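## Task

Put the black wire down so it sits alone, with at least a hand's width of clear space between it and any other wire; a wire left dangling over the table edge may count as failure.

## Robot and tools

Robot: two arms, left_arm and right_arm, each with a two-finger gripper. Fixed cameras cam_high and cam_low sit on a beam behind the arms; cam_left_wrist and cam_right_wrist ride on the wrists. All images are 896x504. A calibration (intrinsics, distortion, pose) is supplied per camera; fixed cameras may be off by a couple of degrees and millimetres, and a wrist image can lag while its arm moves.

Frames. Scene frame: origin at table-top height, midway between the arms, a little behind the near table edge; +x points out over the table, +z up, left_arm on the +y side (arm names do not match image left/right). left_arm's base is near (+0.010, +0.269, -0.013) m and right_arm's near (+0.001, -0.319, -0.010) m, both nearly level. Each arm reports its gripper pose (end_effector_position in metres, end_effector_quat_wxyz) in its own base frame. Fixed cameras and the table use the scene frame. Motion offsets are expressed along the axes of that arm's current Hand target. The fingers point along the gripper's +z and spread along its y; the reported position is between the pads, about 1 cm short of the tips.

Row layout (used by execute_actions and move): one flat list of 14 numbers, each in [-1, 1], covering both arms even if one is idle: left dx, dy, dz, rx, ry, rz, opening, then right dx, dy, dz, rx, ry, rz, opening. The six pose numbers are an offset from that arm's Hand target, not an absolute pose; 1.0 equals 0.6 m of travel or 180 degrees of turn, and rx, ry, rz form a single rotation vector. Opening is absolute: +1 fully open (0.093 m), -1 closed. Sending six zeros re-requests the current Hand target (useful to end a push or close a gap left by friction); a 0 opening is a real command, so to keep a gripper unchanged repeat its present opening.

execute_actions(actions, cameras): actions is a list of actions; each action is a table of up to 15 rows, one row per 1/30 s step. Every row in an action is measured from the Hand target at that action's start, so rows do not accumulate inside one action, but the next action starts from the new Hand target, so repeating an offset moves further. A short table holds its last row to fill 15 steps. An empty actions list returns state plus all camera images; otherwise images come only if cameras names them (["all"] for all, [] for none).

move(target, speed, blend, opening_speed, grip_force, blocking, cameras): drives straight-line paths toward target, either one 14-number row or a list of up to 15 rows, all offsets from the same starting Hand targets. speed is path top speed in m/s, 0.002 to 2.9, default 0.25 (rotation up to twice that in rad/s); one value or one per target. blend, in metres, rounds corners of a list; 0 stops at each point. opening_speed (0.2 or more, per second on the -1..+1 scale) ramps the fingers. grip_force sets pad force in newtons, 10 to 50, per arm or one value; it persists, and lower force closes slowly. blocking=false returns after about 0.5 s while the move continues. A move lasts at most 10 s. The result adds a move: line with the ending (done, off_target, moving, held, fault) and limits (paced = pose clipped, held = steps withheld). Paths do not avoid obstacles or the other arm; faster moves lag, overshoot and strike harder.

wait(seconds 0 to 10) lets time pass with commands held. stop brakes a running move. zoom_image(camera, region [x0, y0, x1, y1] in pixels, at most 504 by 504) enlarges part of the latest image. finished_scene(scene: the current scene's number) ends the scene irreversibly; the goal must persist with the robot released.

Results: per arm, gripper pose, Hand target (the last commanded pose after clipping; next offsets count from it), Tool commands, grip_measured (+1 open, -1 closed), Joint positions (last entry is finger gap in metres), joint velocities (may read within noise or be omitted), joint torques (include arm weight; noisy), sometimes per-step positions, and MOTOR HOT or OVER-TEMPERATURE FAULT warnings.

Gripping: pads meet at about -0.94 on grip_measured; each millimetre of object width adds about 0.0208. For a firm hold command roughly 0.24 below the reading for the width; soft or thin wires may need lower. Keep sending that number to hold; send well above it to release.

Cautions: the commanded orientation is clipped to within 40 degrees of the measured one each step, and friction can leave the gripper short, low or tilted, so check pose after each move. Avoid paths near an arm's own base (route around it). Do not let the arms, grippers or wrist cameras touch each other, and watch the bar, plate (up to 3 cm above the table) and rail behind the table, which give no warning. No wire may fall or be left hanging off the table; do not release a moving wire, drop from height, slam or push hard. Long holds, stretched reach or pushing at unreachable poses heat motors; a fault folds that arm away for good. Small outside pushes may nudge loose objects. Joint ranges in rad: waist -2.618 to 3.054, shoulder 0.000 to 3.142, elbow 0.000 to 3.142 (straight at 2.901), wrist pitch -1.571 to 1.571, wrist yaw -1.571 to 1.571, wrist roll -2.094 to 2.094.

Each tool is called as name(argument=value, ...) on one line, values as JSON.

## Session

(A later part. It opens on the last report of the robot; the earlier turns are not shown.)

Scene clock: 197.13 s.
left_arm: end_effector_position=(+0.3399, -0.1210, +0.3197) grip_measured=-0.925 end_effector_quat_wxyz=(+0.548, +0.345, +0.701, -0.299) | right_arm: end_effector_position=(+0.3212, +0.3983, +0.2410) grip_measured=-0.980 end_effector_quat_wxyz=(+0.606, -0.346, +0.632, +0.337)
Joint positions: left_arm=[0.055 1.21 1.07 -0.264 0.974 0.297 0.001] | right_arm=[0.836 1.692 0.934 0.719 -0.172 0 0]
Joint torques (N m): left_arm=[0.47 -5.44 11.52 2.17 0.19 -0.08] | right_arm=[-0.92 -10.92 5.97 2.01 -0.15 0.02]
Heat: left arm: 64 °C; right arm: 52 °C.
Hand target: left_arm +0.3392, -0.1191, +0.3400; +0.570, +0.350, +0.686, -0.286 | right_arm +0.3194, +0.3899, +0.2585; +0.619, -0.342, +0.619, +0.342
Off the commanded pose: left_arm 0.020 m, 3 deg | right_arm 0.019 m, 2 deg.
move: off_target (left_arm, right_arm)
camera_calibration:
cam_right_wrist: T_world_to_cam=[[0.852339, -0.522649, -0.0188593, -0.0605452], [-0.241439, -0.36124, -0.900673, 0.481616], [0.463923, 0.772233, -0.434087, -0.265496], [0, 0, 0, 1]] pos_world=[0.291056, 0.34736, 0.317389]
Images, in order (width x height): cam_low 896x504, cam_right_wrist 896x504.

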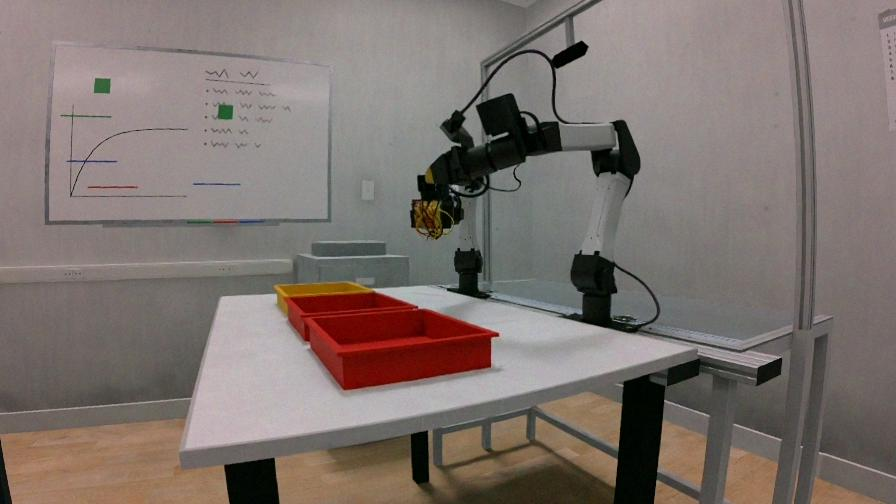

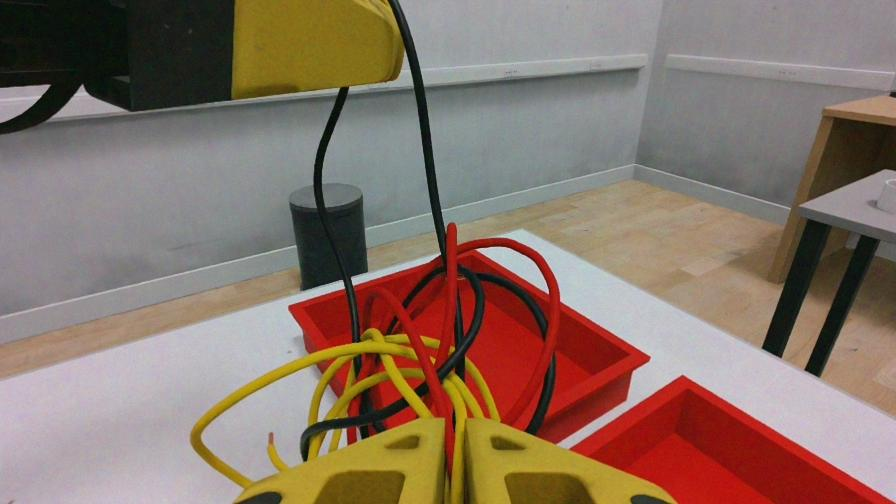

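move(target=[0,0,0,0,0,0,-0.9316,0.04,0,-0.1,0,0,0,-1.0], cameras=["cam_right_wrist","cam_low"], speed=0.04)

zoom_image(camera="cam_right_wrist", region=[250, 104, 650, 504])

Scene clock: 204.00 s.
left_arm: end_effector_position=(+0.3394, -0.1210, +0.3187) grip_measured=-0.925 end_effector_quat_wxyz=(+0.546, +0.344, +0.702, -0.301) | right_arm: end_effector_position=(+0.2891, +0.3458, +0.2272) grip_measured=-0.980 end_effector_quat_wxyz=(+0.613, -0.343, +0.625, +0.340)
Joint positions: left_arm=[0.055 1.21 1.07 -0.27 0.974 0.297 0.001] | right_arm=[0.795 1.514 0.657 0.84 -0.213 0 0]
Joint torques (N m): left_arm=[0.49 -5.6 11.48 2.19 0.26 -0.15] | right_arm=[-1.14 -8.34 5.3 1.91 -0.12 0.01]
Heat: left arm: 64 °C; right arm: 50 °C.
Hand target: left_arm +0.3391, -0.1191, +0.3400; +0.570, +0.350, +0.686, -0.286 | right_arm +0.2876, +0.3391, +0.2344; +0.619, -0.342, +0.619, +0.342
Off the commanded pose: left_arm 0.021 m, 4 deg | right_arm 0.010 m, 1 deg.
move: off_target (left_arm)
camera_calibration:
cam_right_wrist: T_world_to_cam=[[0.852761, -0.522077, -0.0152838, -0.0620331], [-0.227848, -0.345517, -0.910331, 0.435304], [0.469982, 0.779778, -0.413598, -0.225183], [0, 0, 0, 1]] pos_world=[0.257915, 0.293612, 0.302188]
Images, in order (width x height): cam_low 896x504, cam_right_wrist 896x504.

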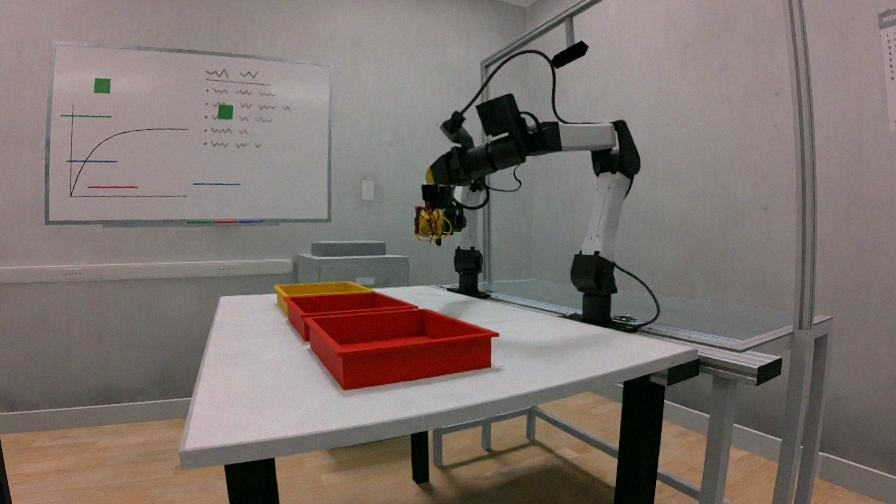

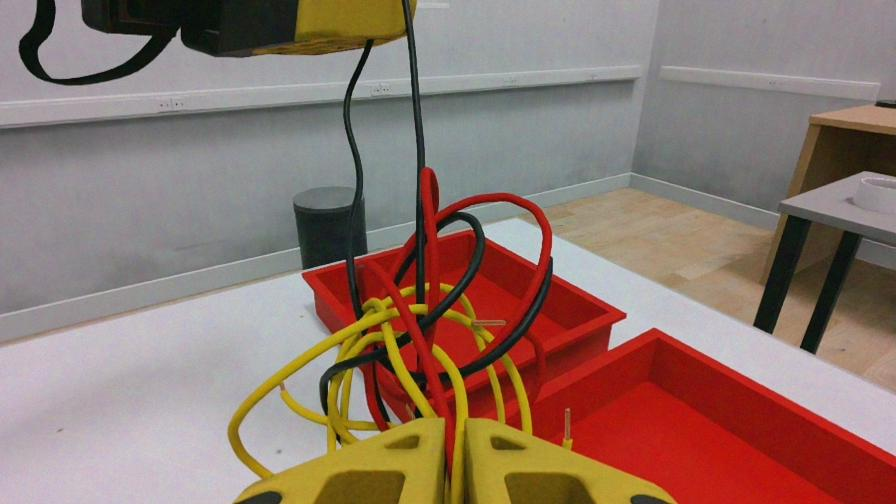

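Scaled by 1.260 from the camera's 896x504 image, which has a finer 1280x720 frame.

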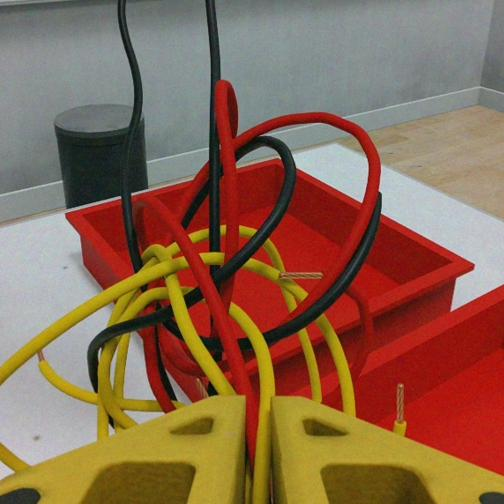

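move(target=[0,0,0,0,0,0,-0.9316,0.03,0,-0.1,0,0,0,-1.0], cameras=["cam_right_wrist","cam_low"], speed=0.04)

zoom_image(camera="cam_right_wrist", region=[250, 104, 650, 504])

Scene clock: 210.43 s.
left_arm: end_effector_position=(+0.3381, -0.1216, +0.3177) grip_measured=-0.925 end_effector_quat_wxyz=(+0.542, +0.344, +0.703, -0.305) | right_arm: end_effector_position=(+0.2575, +0.2934, +0.2172) grip_measured=-0.980 end_effector_quat_wxyz=(+0.621, -0.341, +0.618, +0.342)
Joint positions: left_arm=[0.055 1.21 1.07 -0.279 0.981 0.297 0.001] | right_arm=[0.734 1.303 0.417 0.89 -0.274 0 0]
Joint torques (N m): left_arm=[0.66 -5.78 11.38 2.29 0.16 -0.14] | right_arm=[-1.18 -5.81 5.16 1.74 -0.1 0.04]
Heat: left arm: 64 °C; right arm: 49 °C.
Hand target: left_arm +0.3391, -0.1191, +0.3400; +0.570, +0.350, +0.686, -0.286 | right_arm +0.2556, +0.2883, +0.2163; +0.619, -0.342, +0.619, +0.342
Off the commanded pose: left_arm 0.023 m, 4 deg | right_arm 0.005 m, 0 deg.
move: off_target (left_arm)
camera_calibration:
cam_right_wrist: T_world_to_cam=[[0.852374, -0.522828, -0.0104447, -0.0632916], [-0.214885, -0.331981, -0.918484, 0.395331], [0.476742, 0.785136, -0.39532, -0.180756], [0, 0, 0, 1]] pos_world=[0.225073, 0.24007, 0.290988]
Images, in order (width x height): cam_low 896x504, cam_right_wrist 896x504.

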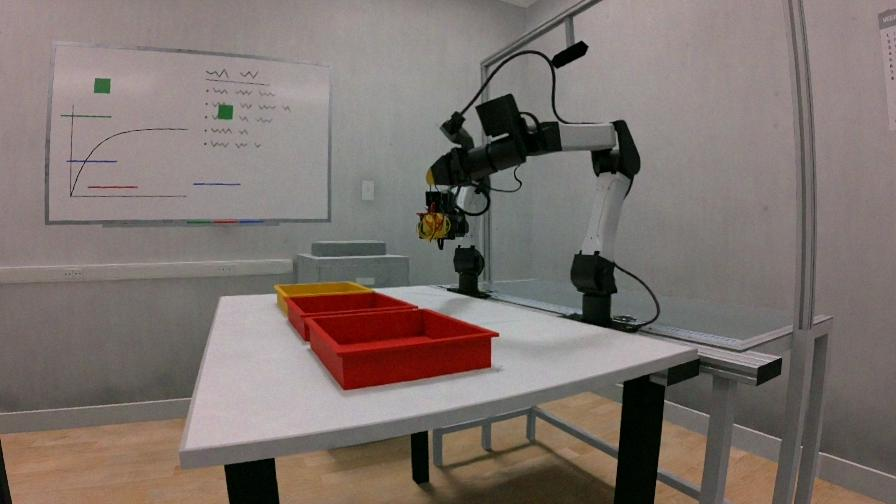

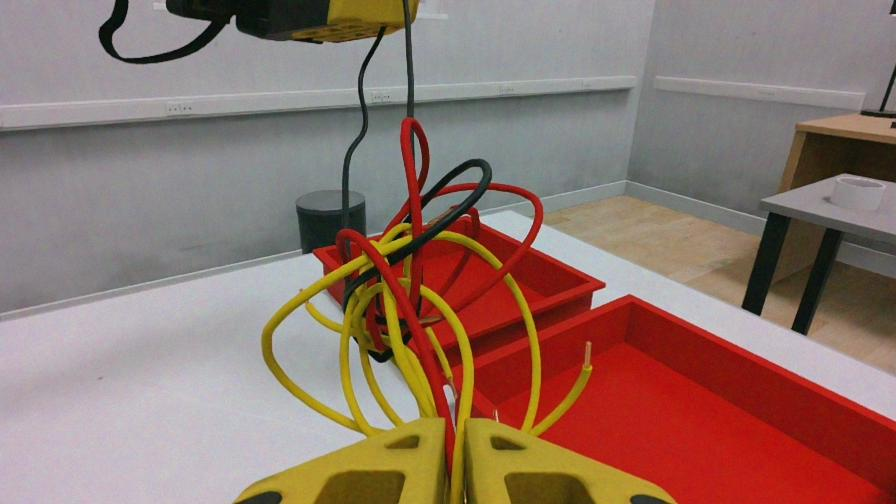

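Scaled by 1.260 from the camera's 896x504 image, which has a finer 1280x720 frame.

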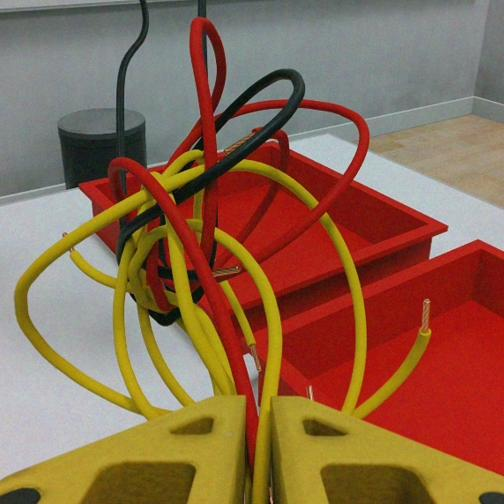

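move(target=[-0.0392,0.1598,-0.0567,0,0,0,-0.9316,0,0,0,0,0,0,-1.0], cameras=["cam_right_wrist","cam_low","cam_high"], speed=0.04)

zoom_image(camera="cam_right_wrist", region=[250, 104, 650, 504])

Scene clock: 223.20 s.
left_arm: end_effector_position=(+0.3930, -0.0469, +0.3548) grip_measured=-0.925 end_effector_quat_wxyz=(+0.550, +0.338, +0.698, -0.311) | right_arm: end_effector_position=(+0.2566, +0.2937, +0.2202) grip_measured=-0.982 end_effector_quat_wxyz=(+0.624, -0.341, +0.613, +0.344)
Joint positions: left_arm=[0.288 1.509 1.48 -0.556 1.195 0.489 0.001] | right_arm=[0.734 1.302 0.416 0.902 -0.278 0 0]
Joint torques (N m): left_arm=[1.59 -5.2 12.77 1.91 0.35 0.15] | right_arm=[-0.95 -5.57 5.35 1.76 -0.11 0.04]
Heat: left arm: 65 °C; right arm: 48 °C.
Hand target: left_arm +0.3992, -0.0391, +0.3703; +0.570, +0.350, +0.686, -0.286 | right_arm +0.2556, +0.2883, +0.2164; +0.619, -0.342, +0.619, +0.342
Off the commanded pose: left_arm 0.018 m, 4 deg | right_arm 0.007 m, 1 deg.
move: off_target (left_arm)
camera_calibration:
cam_right_wrist: T_world_to_cam=[[0.855029, -0.518537, -0.00675885, -0.0651497], [-0.204602, -0.32534, -0.923196, 0.394438], [0.476512, 0.790742, -0.384269, -0.183507], [0, 0, 0, 1]] pos_world=[0.223851, 0.239651, 0.293188]
Images, in order (width x height): cam_high 896x504, cam_low 896x504, cam_right_wrist 896x504.

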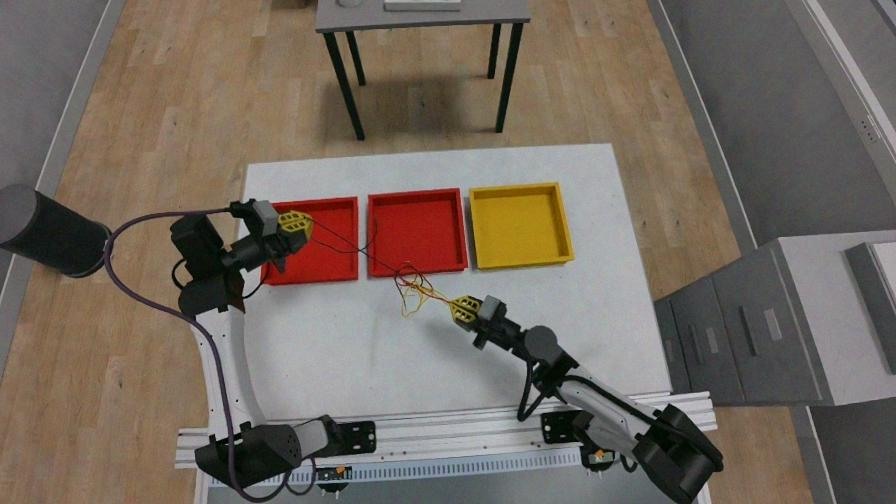

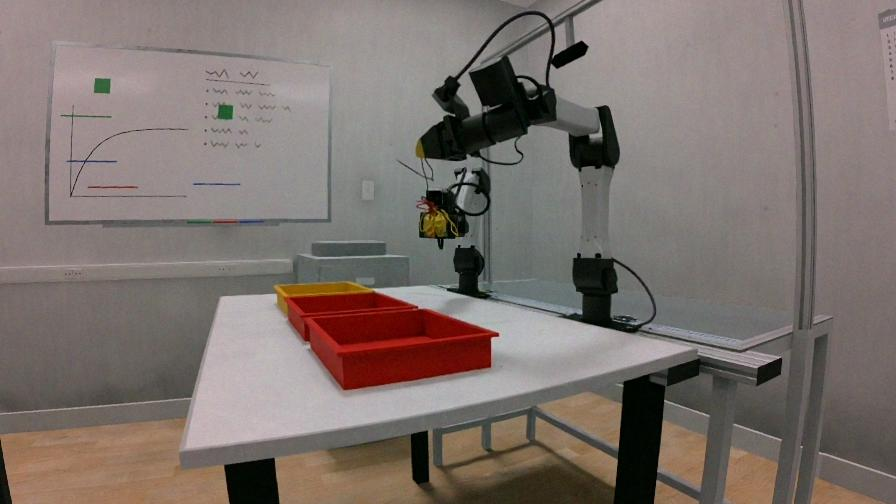

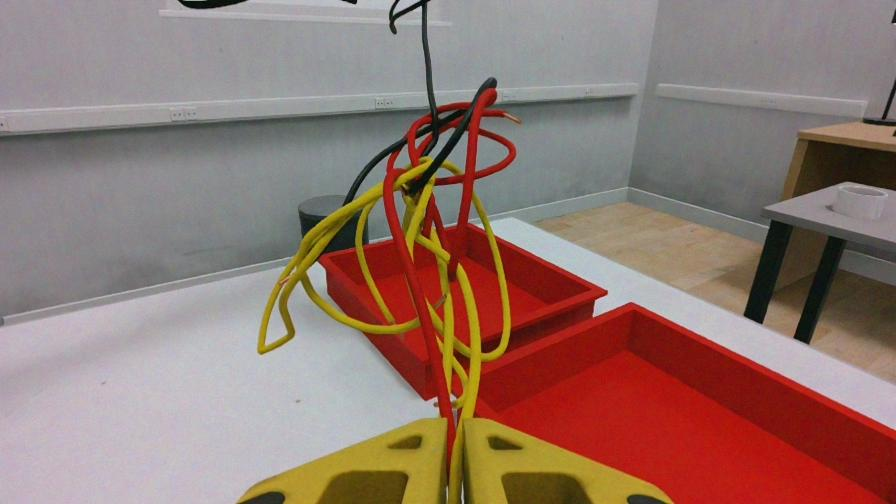

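Scaled by 1.260 from the camera's 896x504 image, which has a finer 1280x720 frame.

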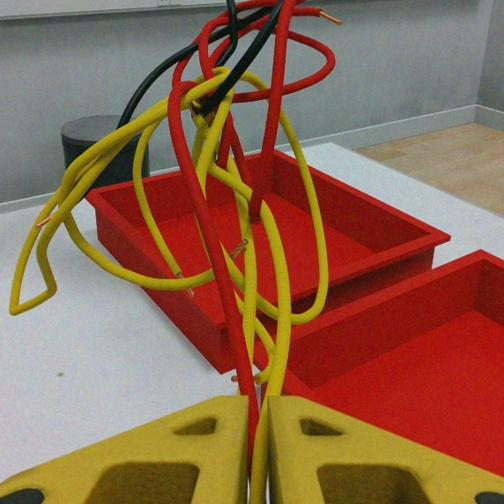

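move(target=[-0.0285,0.0565,-0.0263,0,0,0,-0.9316,0,-0.1448,-0.106,0,0,0,-1.0], cameras=["all"], speed=0.04)

zoom_image(camera="cam_right_wrist", region=[250, 54, 650, 454])

zoom_image(camera="cam_high", region=[240, 170, 520, 370])

Scene clock: 237.17 s.
left_arm: end_effector_position=(+0.4135, -0.0195, +0.3779) grip_measured=-0.925 end_effector_quat_wxyz=(+0.552, +0.340, +0.695, -0.312) | right_arm: end_effector_position=(+0.2944, +0.1940, +0.2194) grip_measured=-0.982 end_effector_quat_wxyz=(+0.622, -0.347, +0.612, +0.345)
Joint positions: left_arm=[0.35 1.663 1.751 -0.767 1.252 0.594 0.001] | right_arm=[0.239 1.235 0.377 0.873 -0.784 0 0]
Joint torques (N m): left_arm=[2.09 -6.23 12.27 1.82 0.39 0.21] | right_arm=[-1.48 -3.9 5.7 1.53 0.04 0.02]
Heat: left arm: 67 °C; right arm: 46 °C.
Hand target: left_arm +0.4191, -0.0092, +0.3901; +0.570, +0.350, +0.686, -0.286 | right_arm +0.2954, +0.1883, +0.2163; +0.619, -0.342, +0.619, +0.342
Off the commanded pose: left_arm 0.017 m, 4 deg | right_arm 0.006 m, 1 deg.
move: off_target (left_arm)
camera_calibration:
cam_left_wrist: T_world_to_cam=[[-0.826375, -0.560866, 0.0503458, 0.310669], [-0.367838, 0.469942, -0.802402, 0.502901], [0.42638, -0.681604, -0.594656, 0.124942], [0, 0, 0, 1]] pos_world=[0.388442, 0.0230697, 0.462185]
cam_right_wrist: T_world_to_cam=[[0.86031, -0.509769, -0.00137499, -0.153586], [-0.199737, -0.334602, -0.920949, 0.368896], [0.469012, 0.792576, -0.389681, -0.119914], [0, 0, 0, 1]] pos_world=[0.262055, 0.14018, 0.292795]

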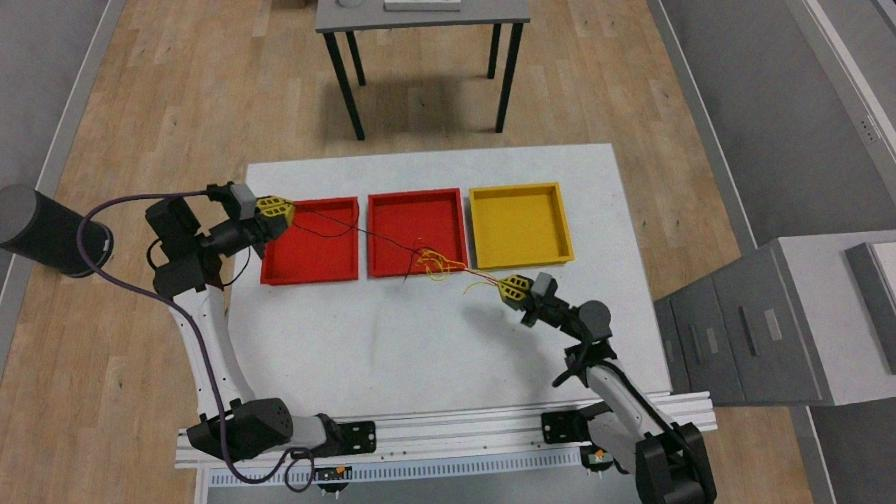

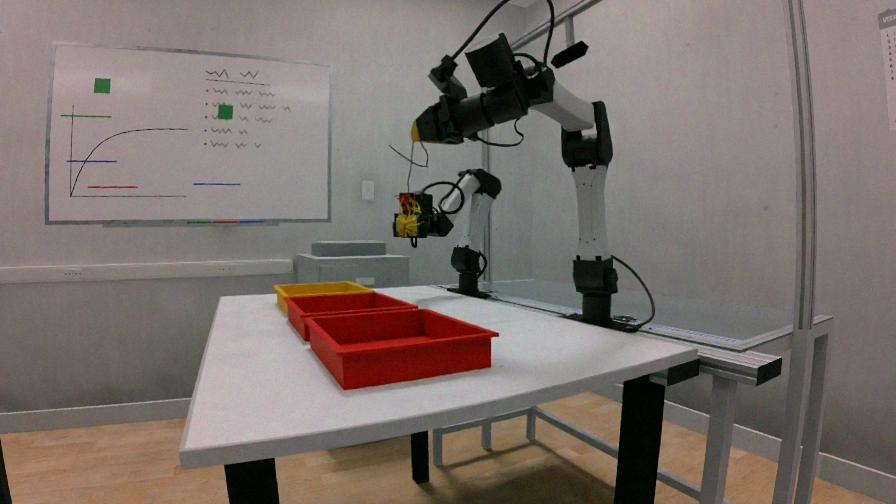

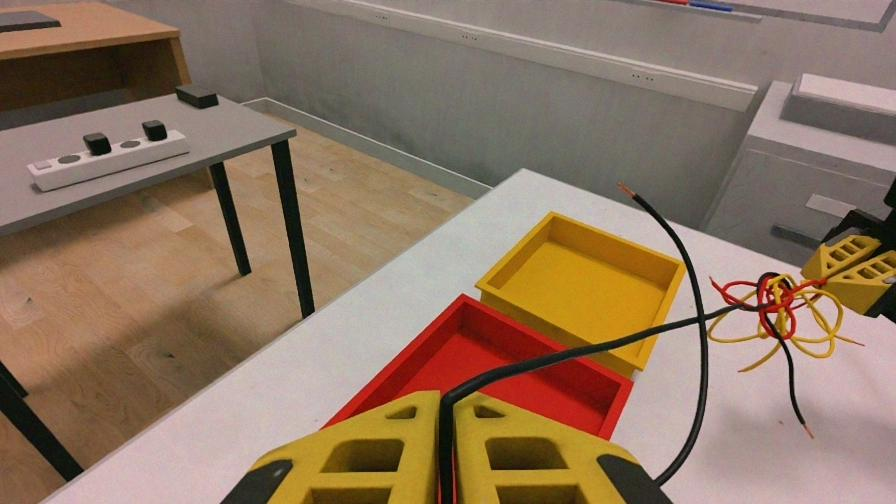

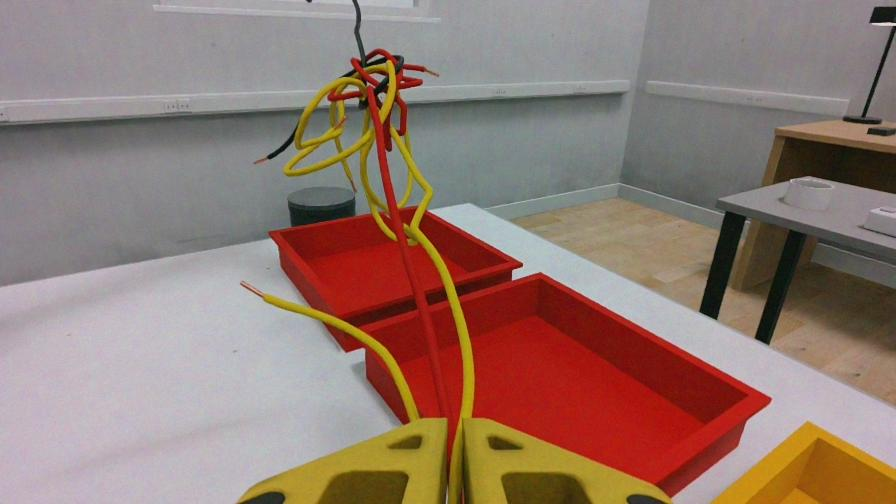

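Scaled by 1.260 from the camera's 896x504 image, which has a finer 1280x720 frame.

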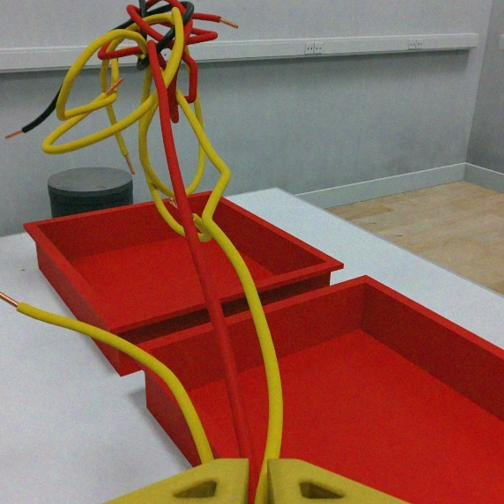

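Scaled by 1.800 from the camera's 896x504 image, which has a finer 1280x720 frame.

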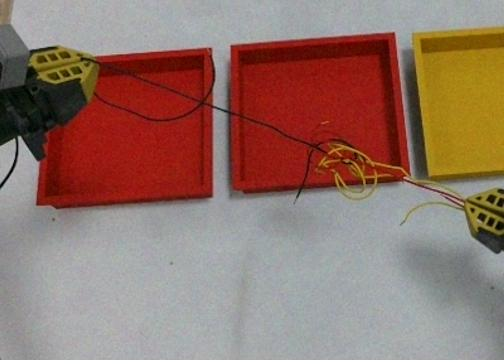

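move(target=[0,0,0,0,0,0,-0.9316,0,-0.0883,-0.1413,0,0,0,-1.0], cameras=["all"], speed=0.04)

zoom_image(camera="cam_high", region=[240, 170, 580, 370])

Scene clock: 247.97 s.
left_arm: end_effector_position=(+0.3985, -0.0408, +0.3750) grip_measured=-0.925 end_effector_quat_wxyz=(+0.527, +0.344, +0.687, -0.364) | right_arm: end_effector_position=(+0.2828, +0.1069, +0.2228) grip_measured=-0.982 end_effector_quat_wxyz=(+0.614, -0.375, +0.594, +0.359)
Joint positions: left_arm=[0.317 1.663 1.751 -0.871 1.313 0.626 0.001] | right_arm=[-0.205 1.216 0.371 0.887 -1.297 0.008 0]
Joint torques (N m): left_arm=[5.14 -6.2 13.31 2.36 -0.12 0.11] | right_arm=[-4.78 -1.16 6.38 1.21 0.35 0.03]
Heat: left arm: 65 °C; right arm: 46 °C.
Hand target: left_arm +0.4191, -0.0092, +0.3901; +0.570, +0.350, +0.686, -0.286 | right_arm +0.2952, +0.0883, +0.2163; +0.619, -0.342, +0.619, +0.342
Off the commanded pose: left_arm 0.041 m, 10 deg | right_arm 0.023 m, 5 deg.
move: off_target (left_arm, right_arm)
camera_calibration:
cam_left_wrist: T_world_to_cam=[[-0.865391, -0.484094, 0.129425, 0.275467], [-0.375763, 0.456048, -0.806735, 0.509243], [0.331512, -0.746775, -0.576565, 0.143501], [0, 0, 0, 1]] pos_world=[0.382169, 0.00827522, 0.45791]
cam_right_wrist: T_world_to_cam=[[0.893712, -0.448111, 0.0218211, -0.209198], [-0.156229, -0.35644, -0.921164, 0.330676], [0.420561, 0.819846, -0.388563, -0.0335911], [0, 0, 0, 1]] pos_world=[0.252751, 0.0516616, 0.296119]

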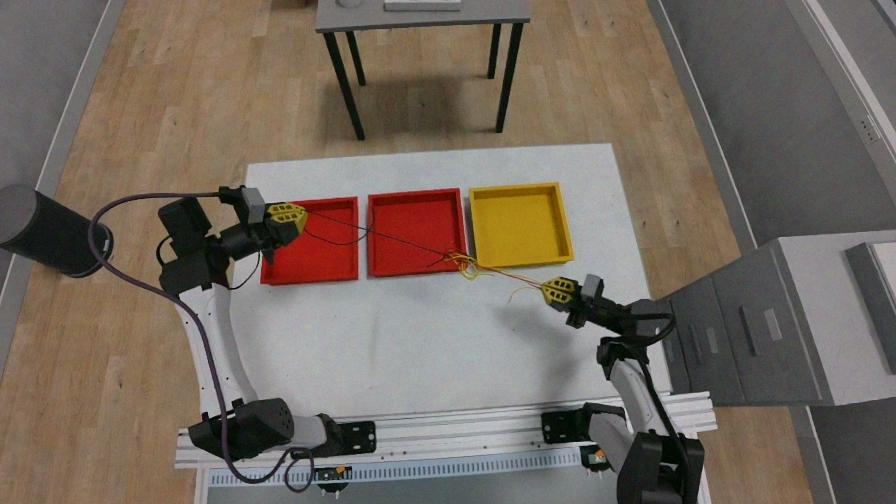

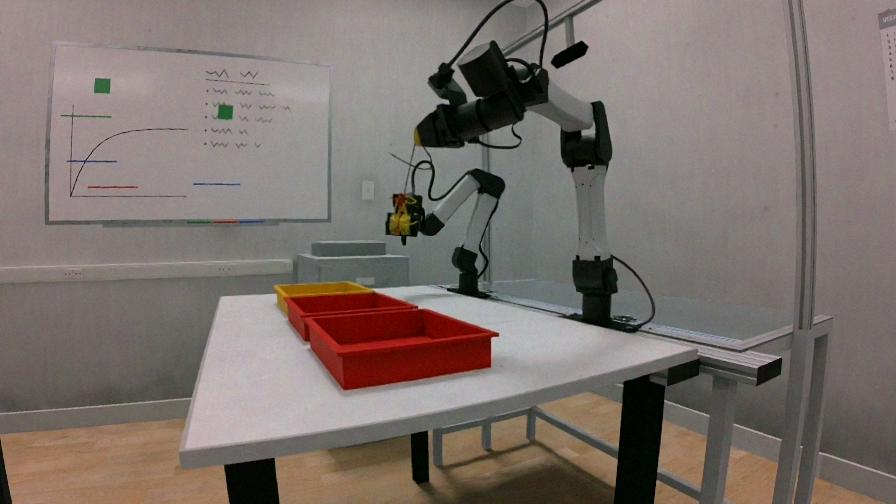

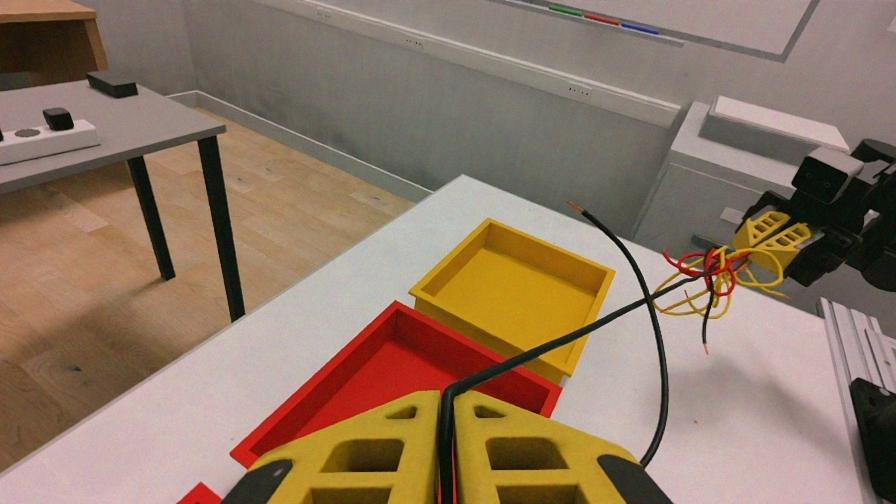

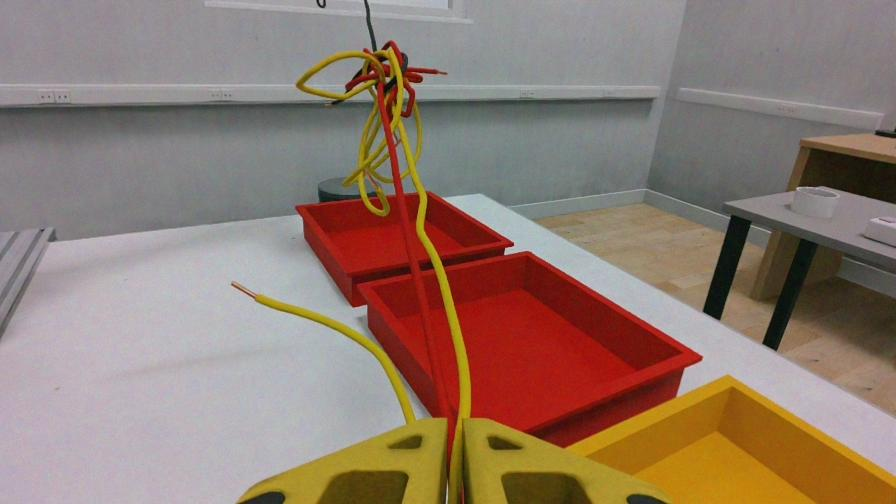

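Scaled by 1.482 from the camera's 896x504 image, which has a finer 1280x720 frame.

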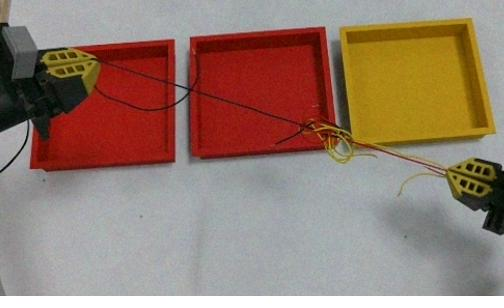

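zoom_image(camera="cam_right_wrist", region=[290, 20, 460, 220])

zoom_image(camera="cam_left_wrist", region=[630, 200, 820, 360])

Scaled by 2.520 from the camera's 896x504 image, which has a finer 1280x720 frame.

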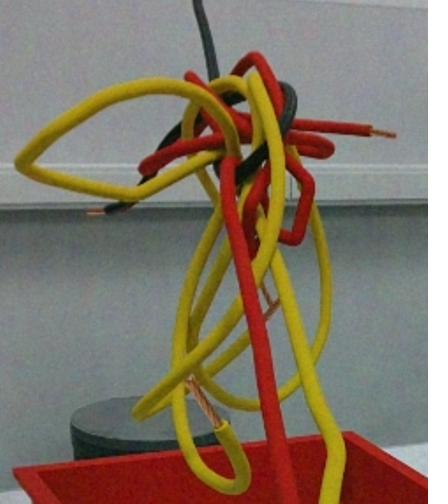

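Scaled by 2.653 from the camera's 896x504 image, which has a finer 1280x720 frame.

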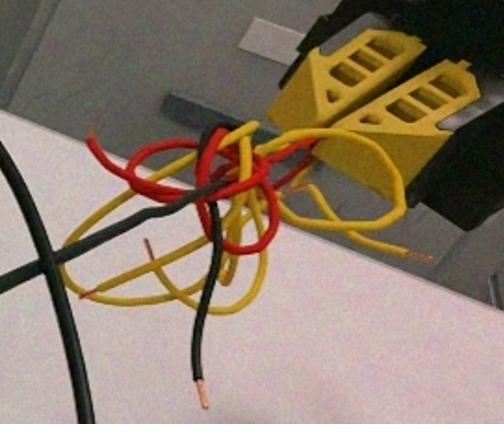

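move(target=[0.0387,-0.1595,0.059,0,0,0,-0.9316,0,0,0,0,0,0,-1.0], cameras=["all"], speed=0.06)

zoom_image(camera="cam_right_wrist", region=[270, 20, 540, 320])

zoom_image(camera="cam_left_wrist", region=[580, 200, 840, 400])

Scene clock: 267.63 s.
left_arm: end_effector_position=(+0.3632, -0.0892, +0.3571) grip_measured=-0.925 end_effector_quat_wxyz=(+0.563, +0.350, +0.689, -0.292) | right_arm: end_effector_position=(+0.2900, +0.0932, +0.2177) grip_measured=-0.982 end_effector_quat_wxyz=(+0.615, -0.350, +0.613, +0.351)
Joint positions: left_arm=[0.167 1.327 1.29 -0.388 1.078 0.371 0.001] | right_arm=[-0.249 1.226 0.371 0.864 -1.286 0.008 0]
Joint torques (N m): left_arm=[-0.27 -6.57 7.15 2.11 0.19 -0.12] | right_arm=[-0.81 -1.95 6.57 1.39 0.32 0.02]
Heat: left arm: 64 °C; right arm: 46 °C.
Hand target: left_arm +0.3601, -0.0902, +0.3601; +0.570, +0.350, +0.686, -0.286 | right_arm +0.2952, +0.0883, +0.2163; +0.619, -0.342, +0.619, +0.342
Off the commanded pose: left_arm 0.004 m, 1 deg | right_arm 0.007 m, 2 deg.
move: done
camera_calibration:
cam_left_wrist: T_world_to_cam=[[-0.821357, -0.570414, 0.000391618, 0.246198], [-0.339308, 0.488029, -0.804175, 0.492263], [0.458521, -0.660648, -0.594393, 0.0765927], [0, 0, 0, 1]] pos_world=[0.334126, -0.049203, 0.441295]
cam_right_wrist: T_world_to_cam=[[0.86794, -0.496546, -0.0110397, -0.202476], [-0.20566, -0.339075, -0.918004, 0.334137], [0.452088, 0.799043, -0.396417, -0.0328363], [0, 0, 0, 1]] pos_world=[0.259301, 0.0389964, 0.291487]

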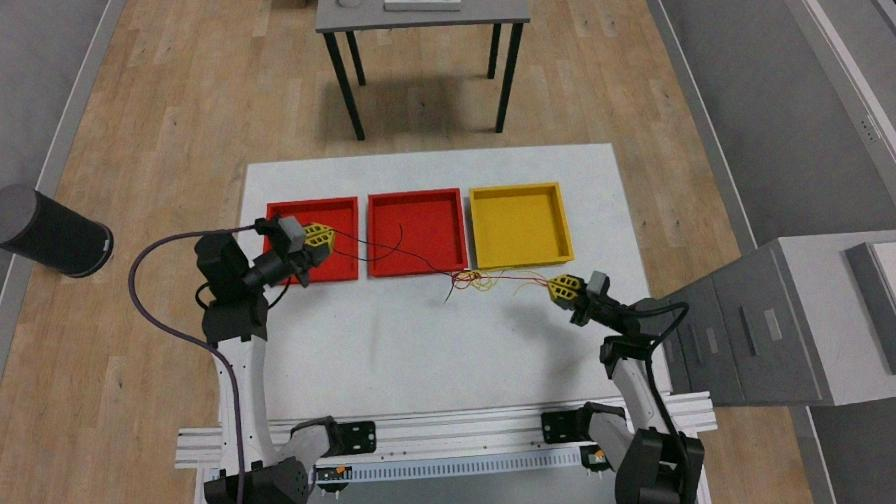

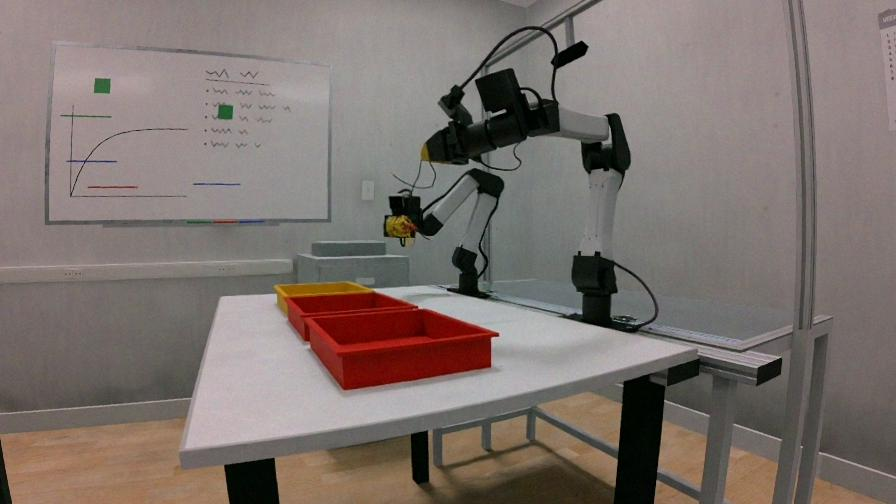

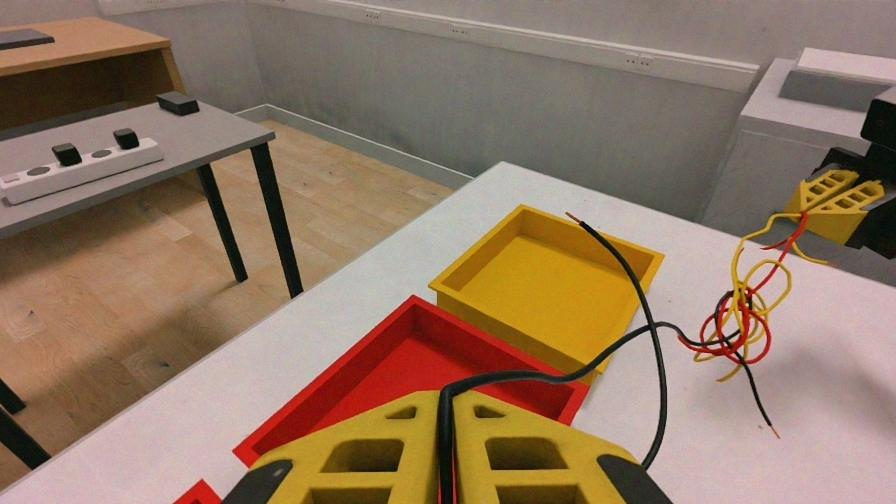

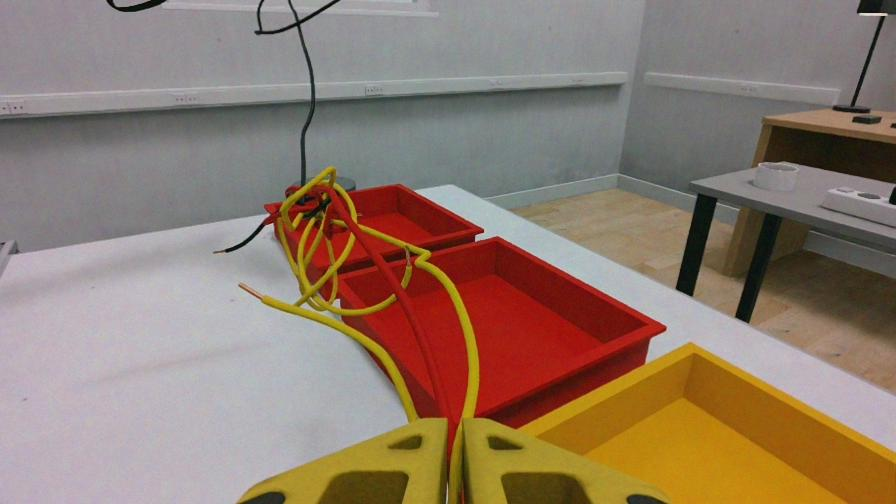

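Scaled by 1.680 from the camera's 896x504 image, which has a finer 1280x720 frame.

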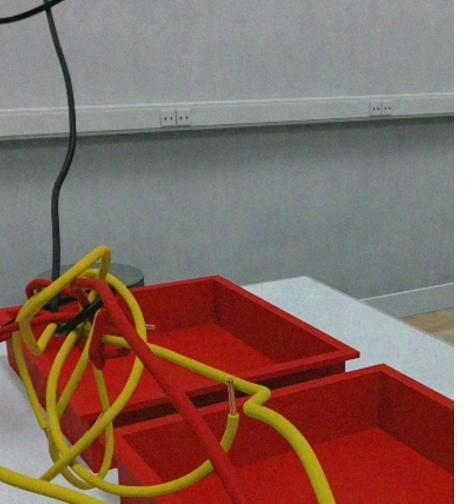

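Scaled by 1.938 from the camera's 896x504 image, which has a finer 1280x720 frame.

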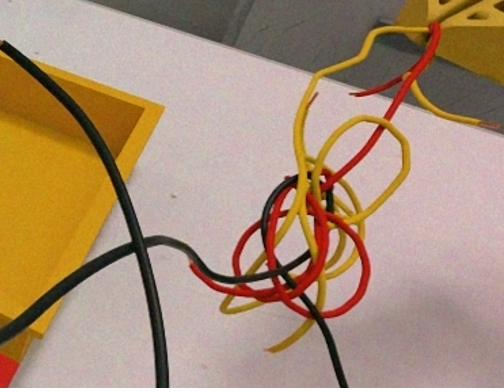

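move(target=[0.09,-0.2335,0.0535,0,0,0,-0.9316,0,0,0,0,0,0,-1.0], cameras=["all"], speed=0.1)

zoom_image(camera="cam_left_wrist", region=[400, 150, 750, 450])

zoom_image(camera="cam_right_wrist", region=[200, 100, 500, 400])

Scene clock: 293.00 s.
left_arm: end_effector_position=(+0.2607, -0.1902, +0.3000) grip_measured=-0.925 end_effector_quat_wxyz=(+0.564, +0.355, +0.688, -0.287) | right_arm: end_effector_position=(+0.2901, +0.0931, +0.2176) grip_measured=-0.982 end_effector_quat_wxyz=(+0.615, -0.350, +0.613, +0.351)
Joint positions: left_arm=[-0.331 0.88 0.777 -0.141 0.601 0.146 0.001] | right_arm=[-0.249 1.226 0.371 0.863 -1.286 0.008 0]
Joint torques (N m): left_arm=[-0.16 -2.3 7.46 2.43 0.05 -0.15] | right_arm=[-0.57 -2 6.64 1.41 0.28 -0.02]
Heat: left arm: 61 °C; right arm: 46 °C.
Hand target: left_arm +0.2601, -0.1901, +0.3000; +0.570, +0.350, +0.686, -0.286 | right_arm +0.2952, +0.0883, +0.2163; +0.619, -0.342, +0.619, +0.342
Off the commanded pose: left_arm 0.001 m, 1 deg | right_arm 0.007 m, 2 deg.
move: done
camera_calibration:
cam_left_wrist: T_world_to_cam=[[-0.821096, -0.570617, -0.0140688, 0.108628], [-0.332031, 0.497538, -0.801381, 0.460016], [0.464282, -0.653339, -0.597989, 0.0239695], [0, 0, 0, 1]] pos_world=[0.230805, -0.15123, 0.38451]
cam_right_wrist: T_world_to_cam=[[0.867558, -0.497197, -0.0117226, -0.202291], [-0.206564, -0.338792, -0.917906, 0.334318], [0.452409, 0.798758, -0.396625, -0.0328132], [0, 0, 0, 1]] pos_world=[0.259402, 0.0388954, 0.291487]

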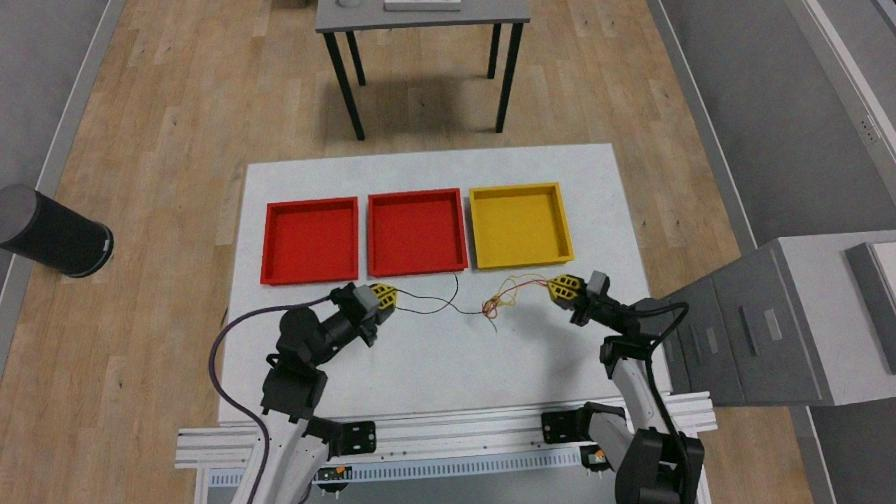

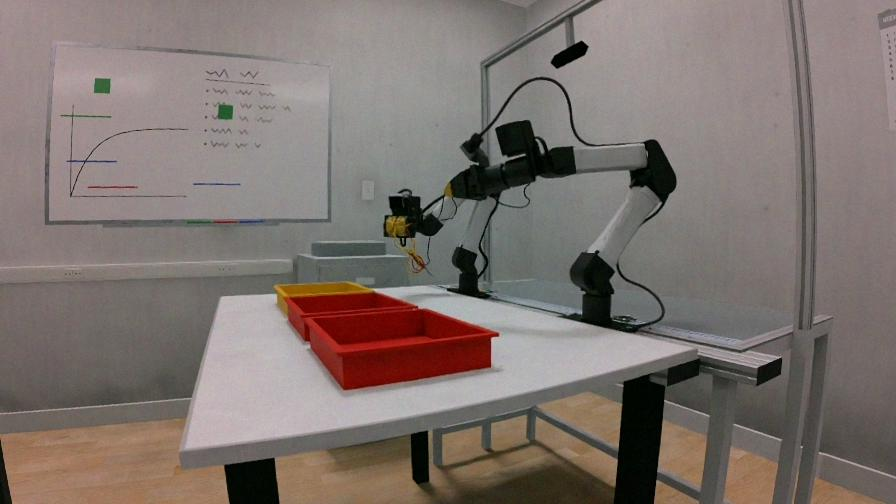

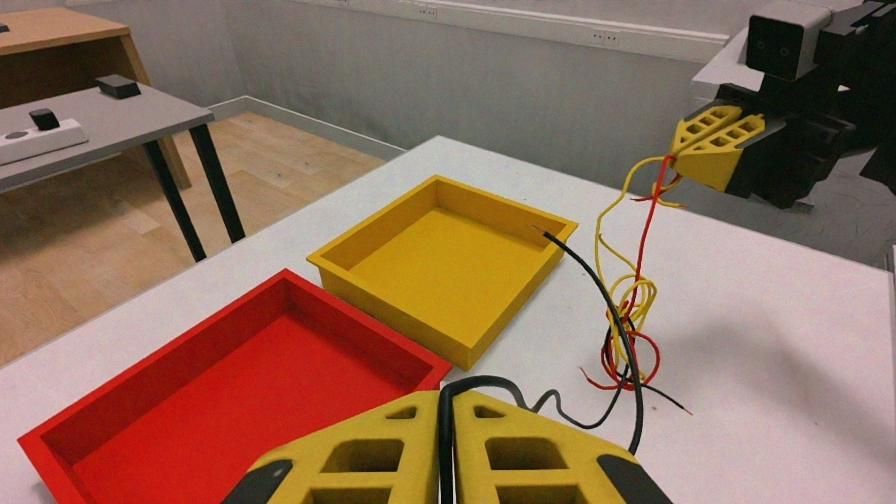

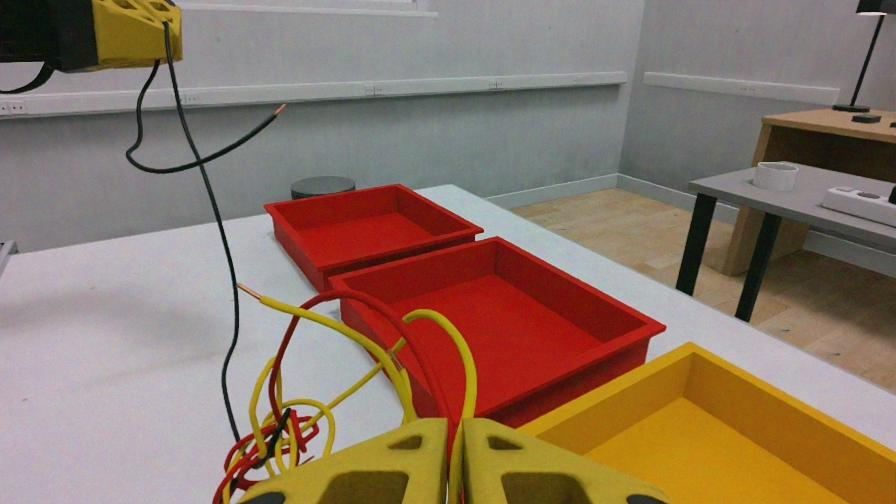

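Scaled by 1.440 from the camera's 896x504 image, which has a finer 1280x720 frame.

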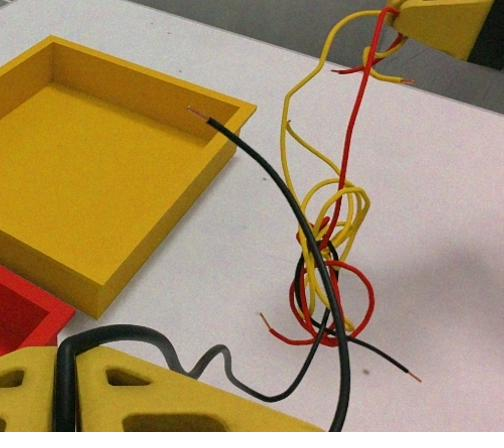

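Scaled by 1.680 from the camera's 896x504 image, which has a finer 1280x720 frame.

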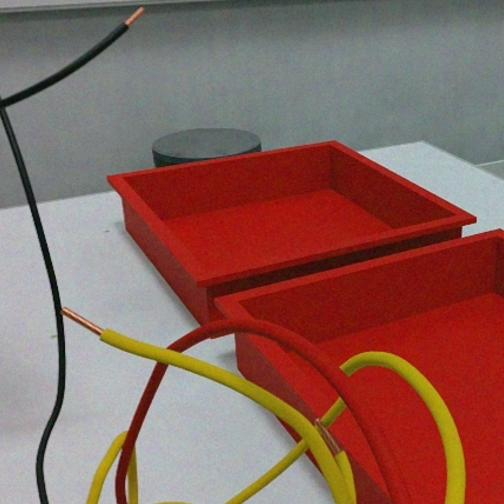

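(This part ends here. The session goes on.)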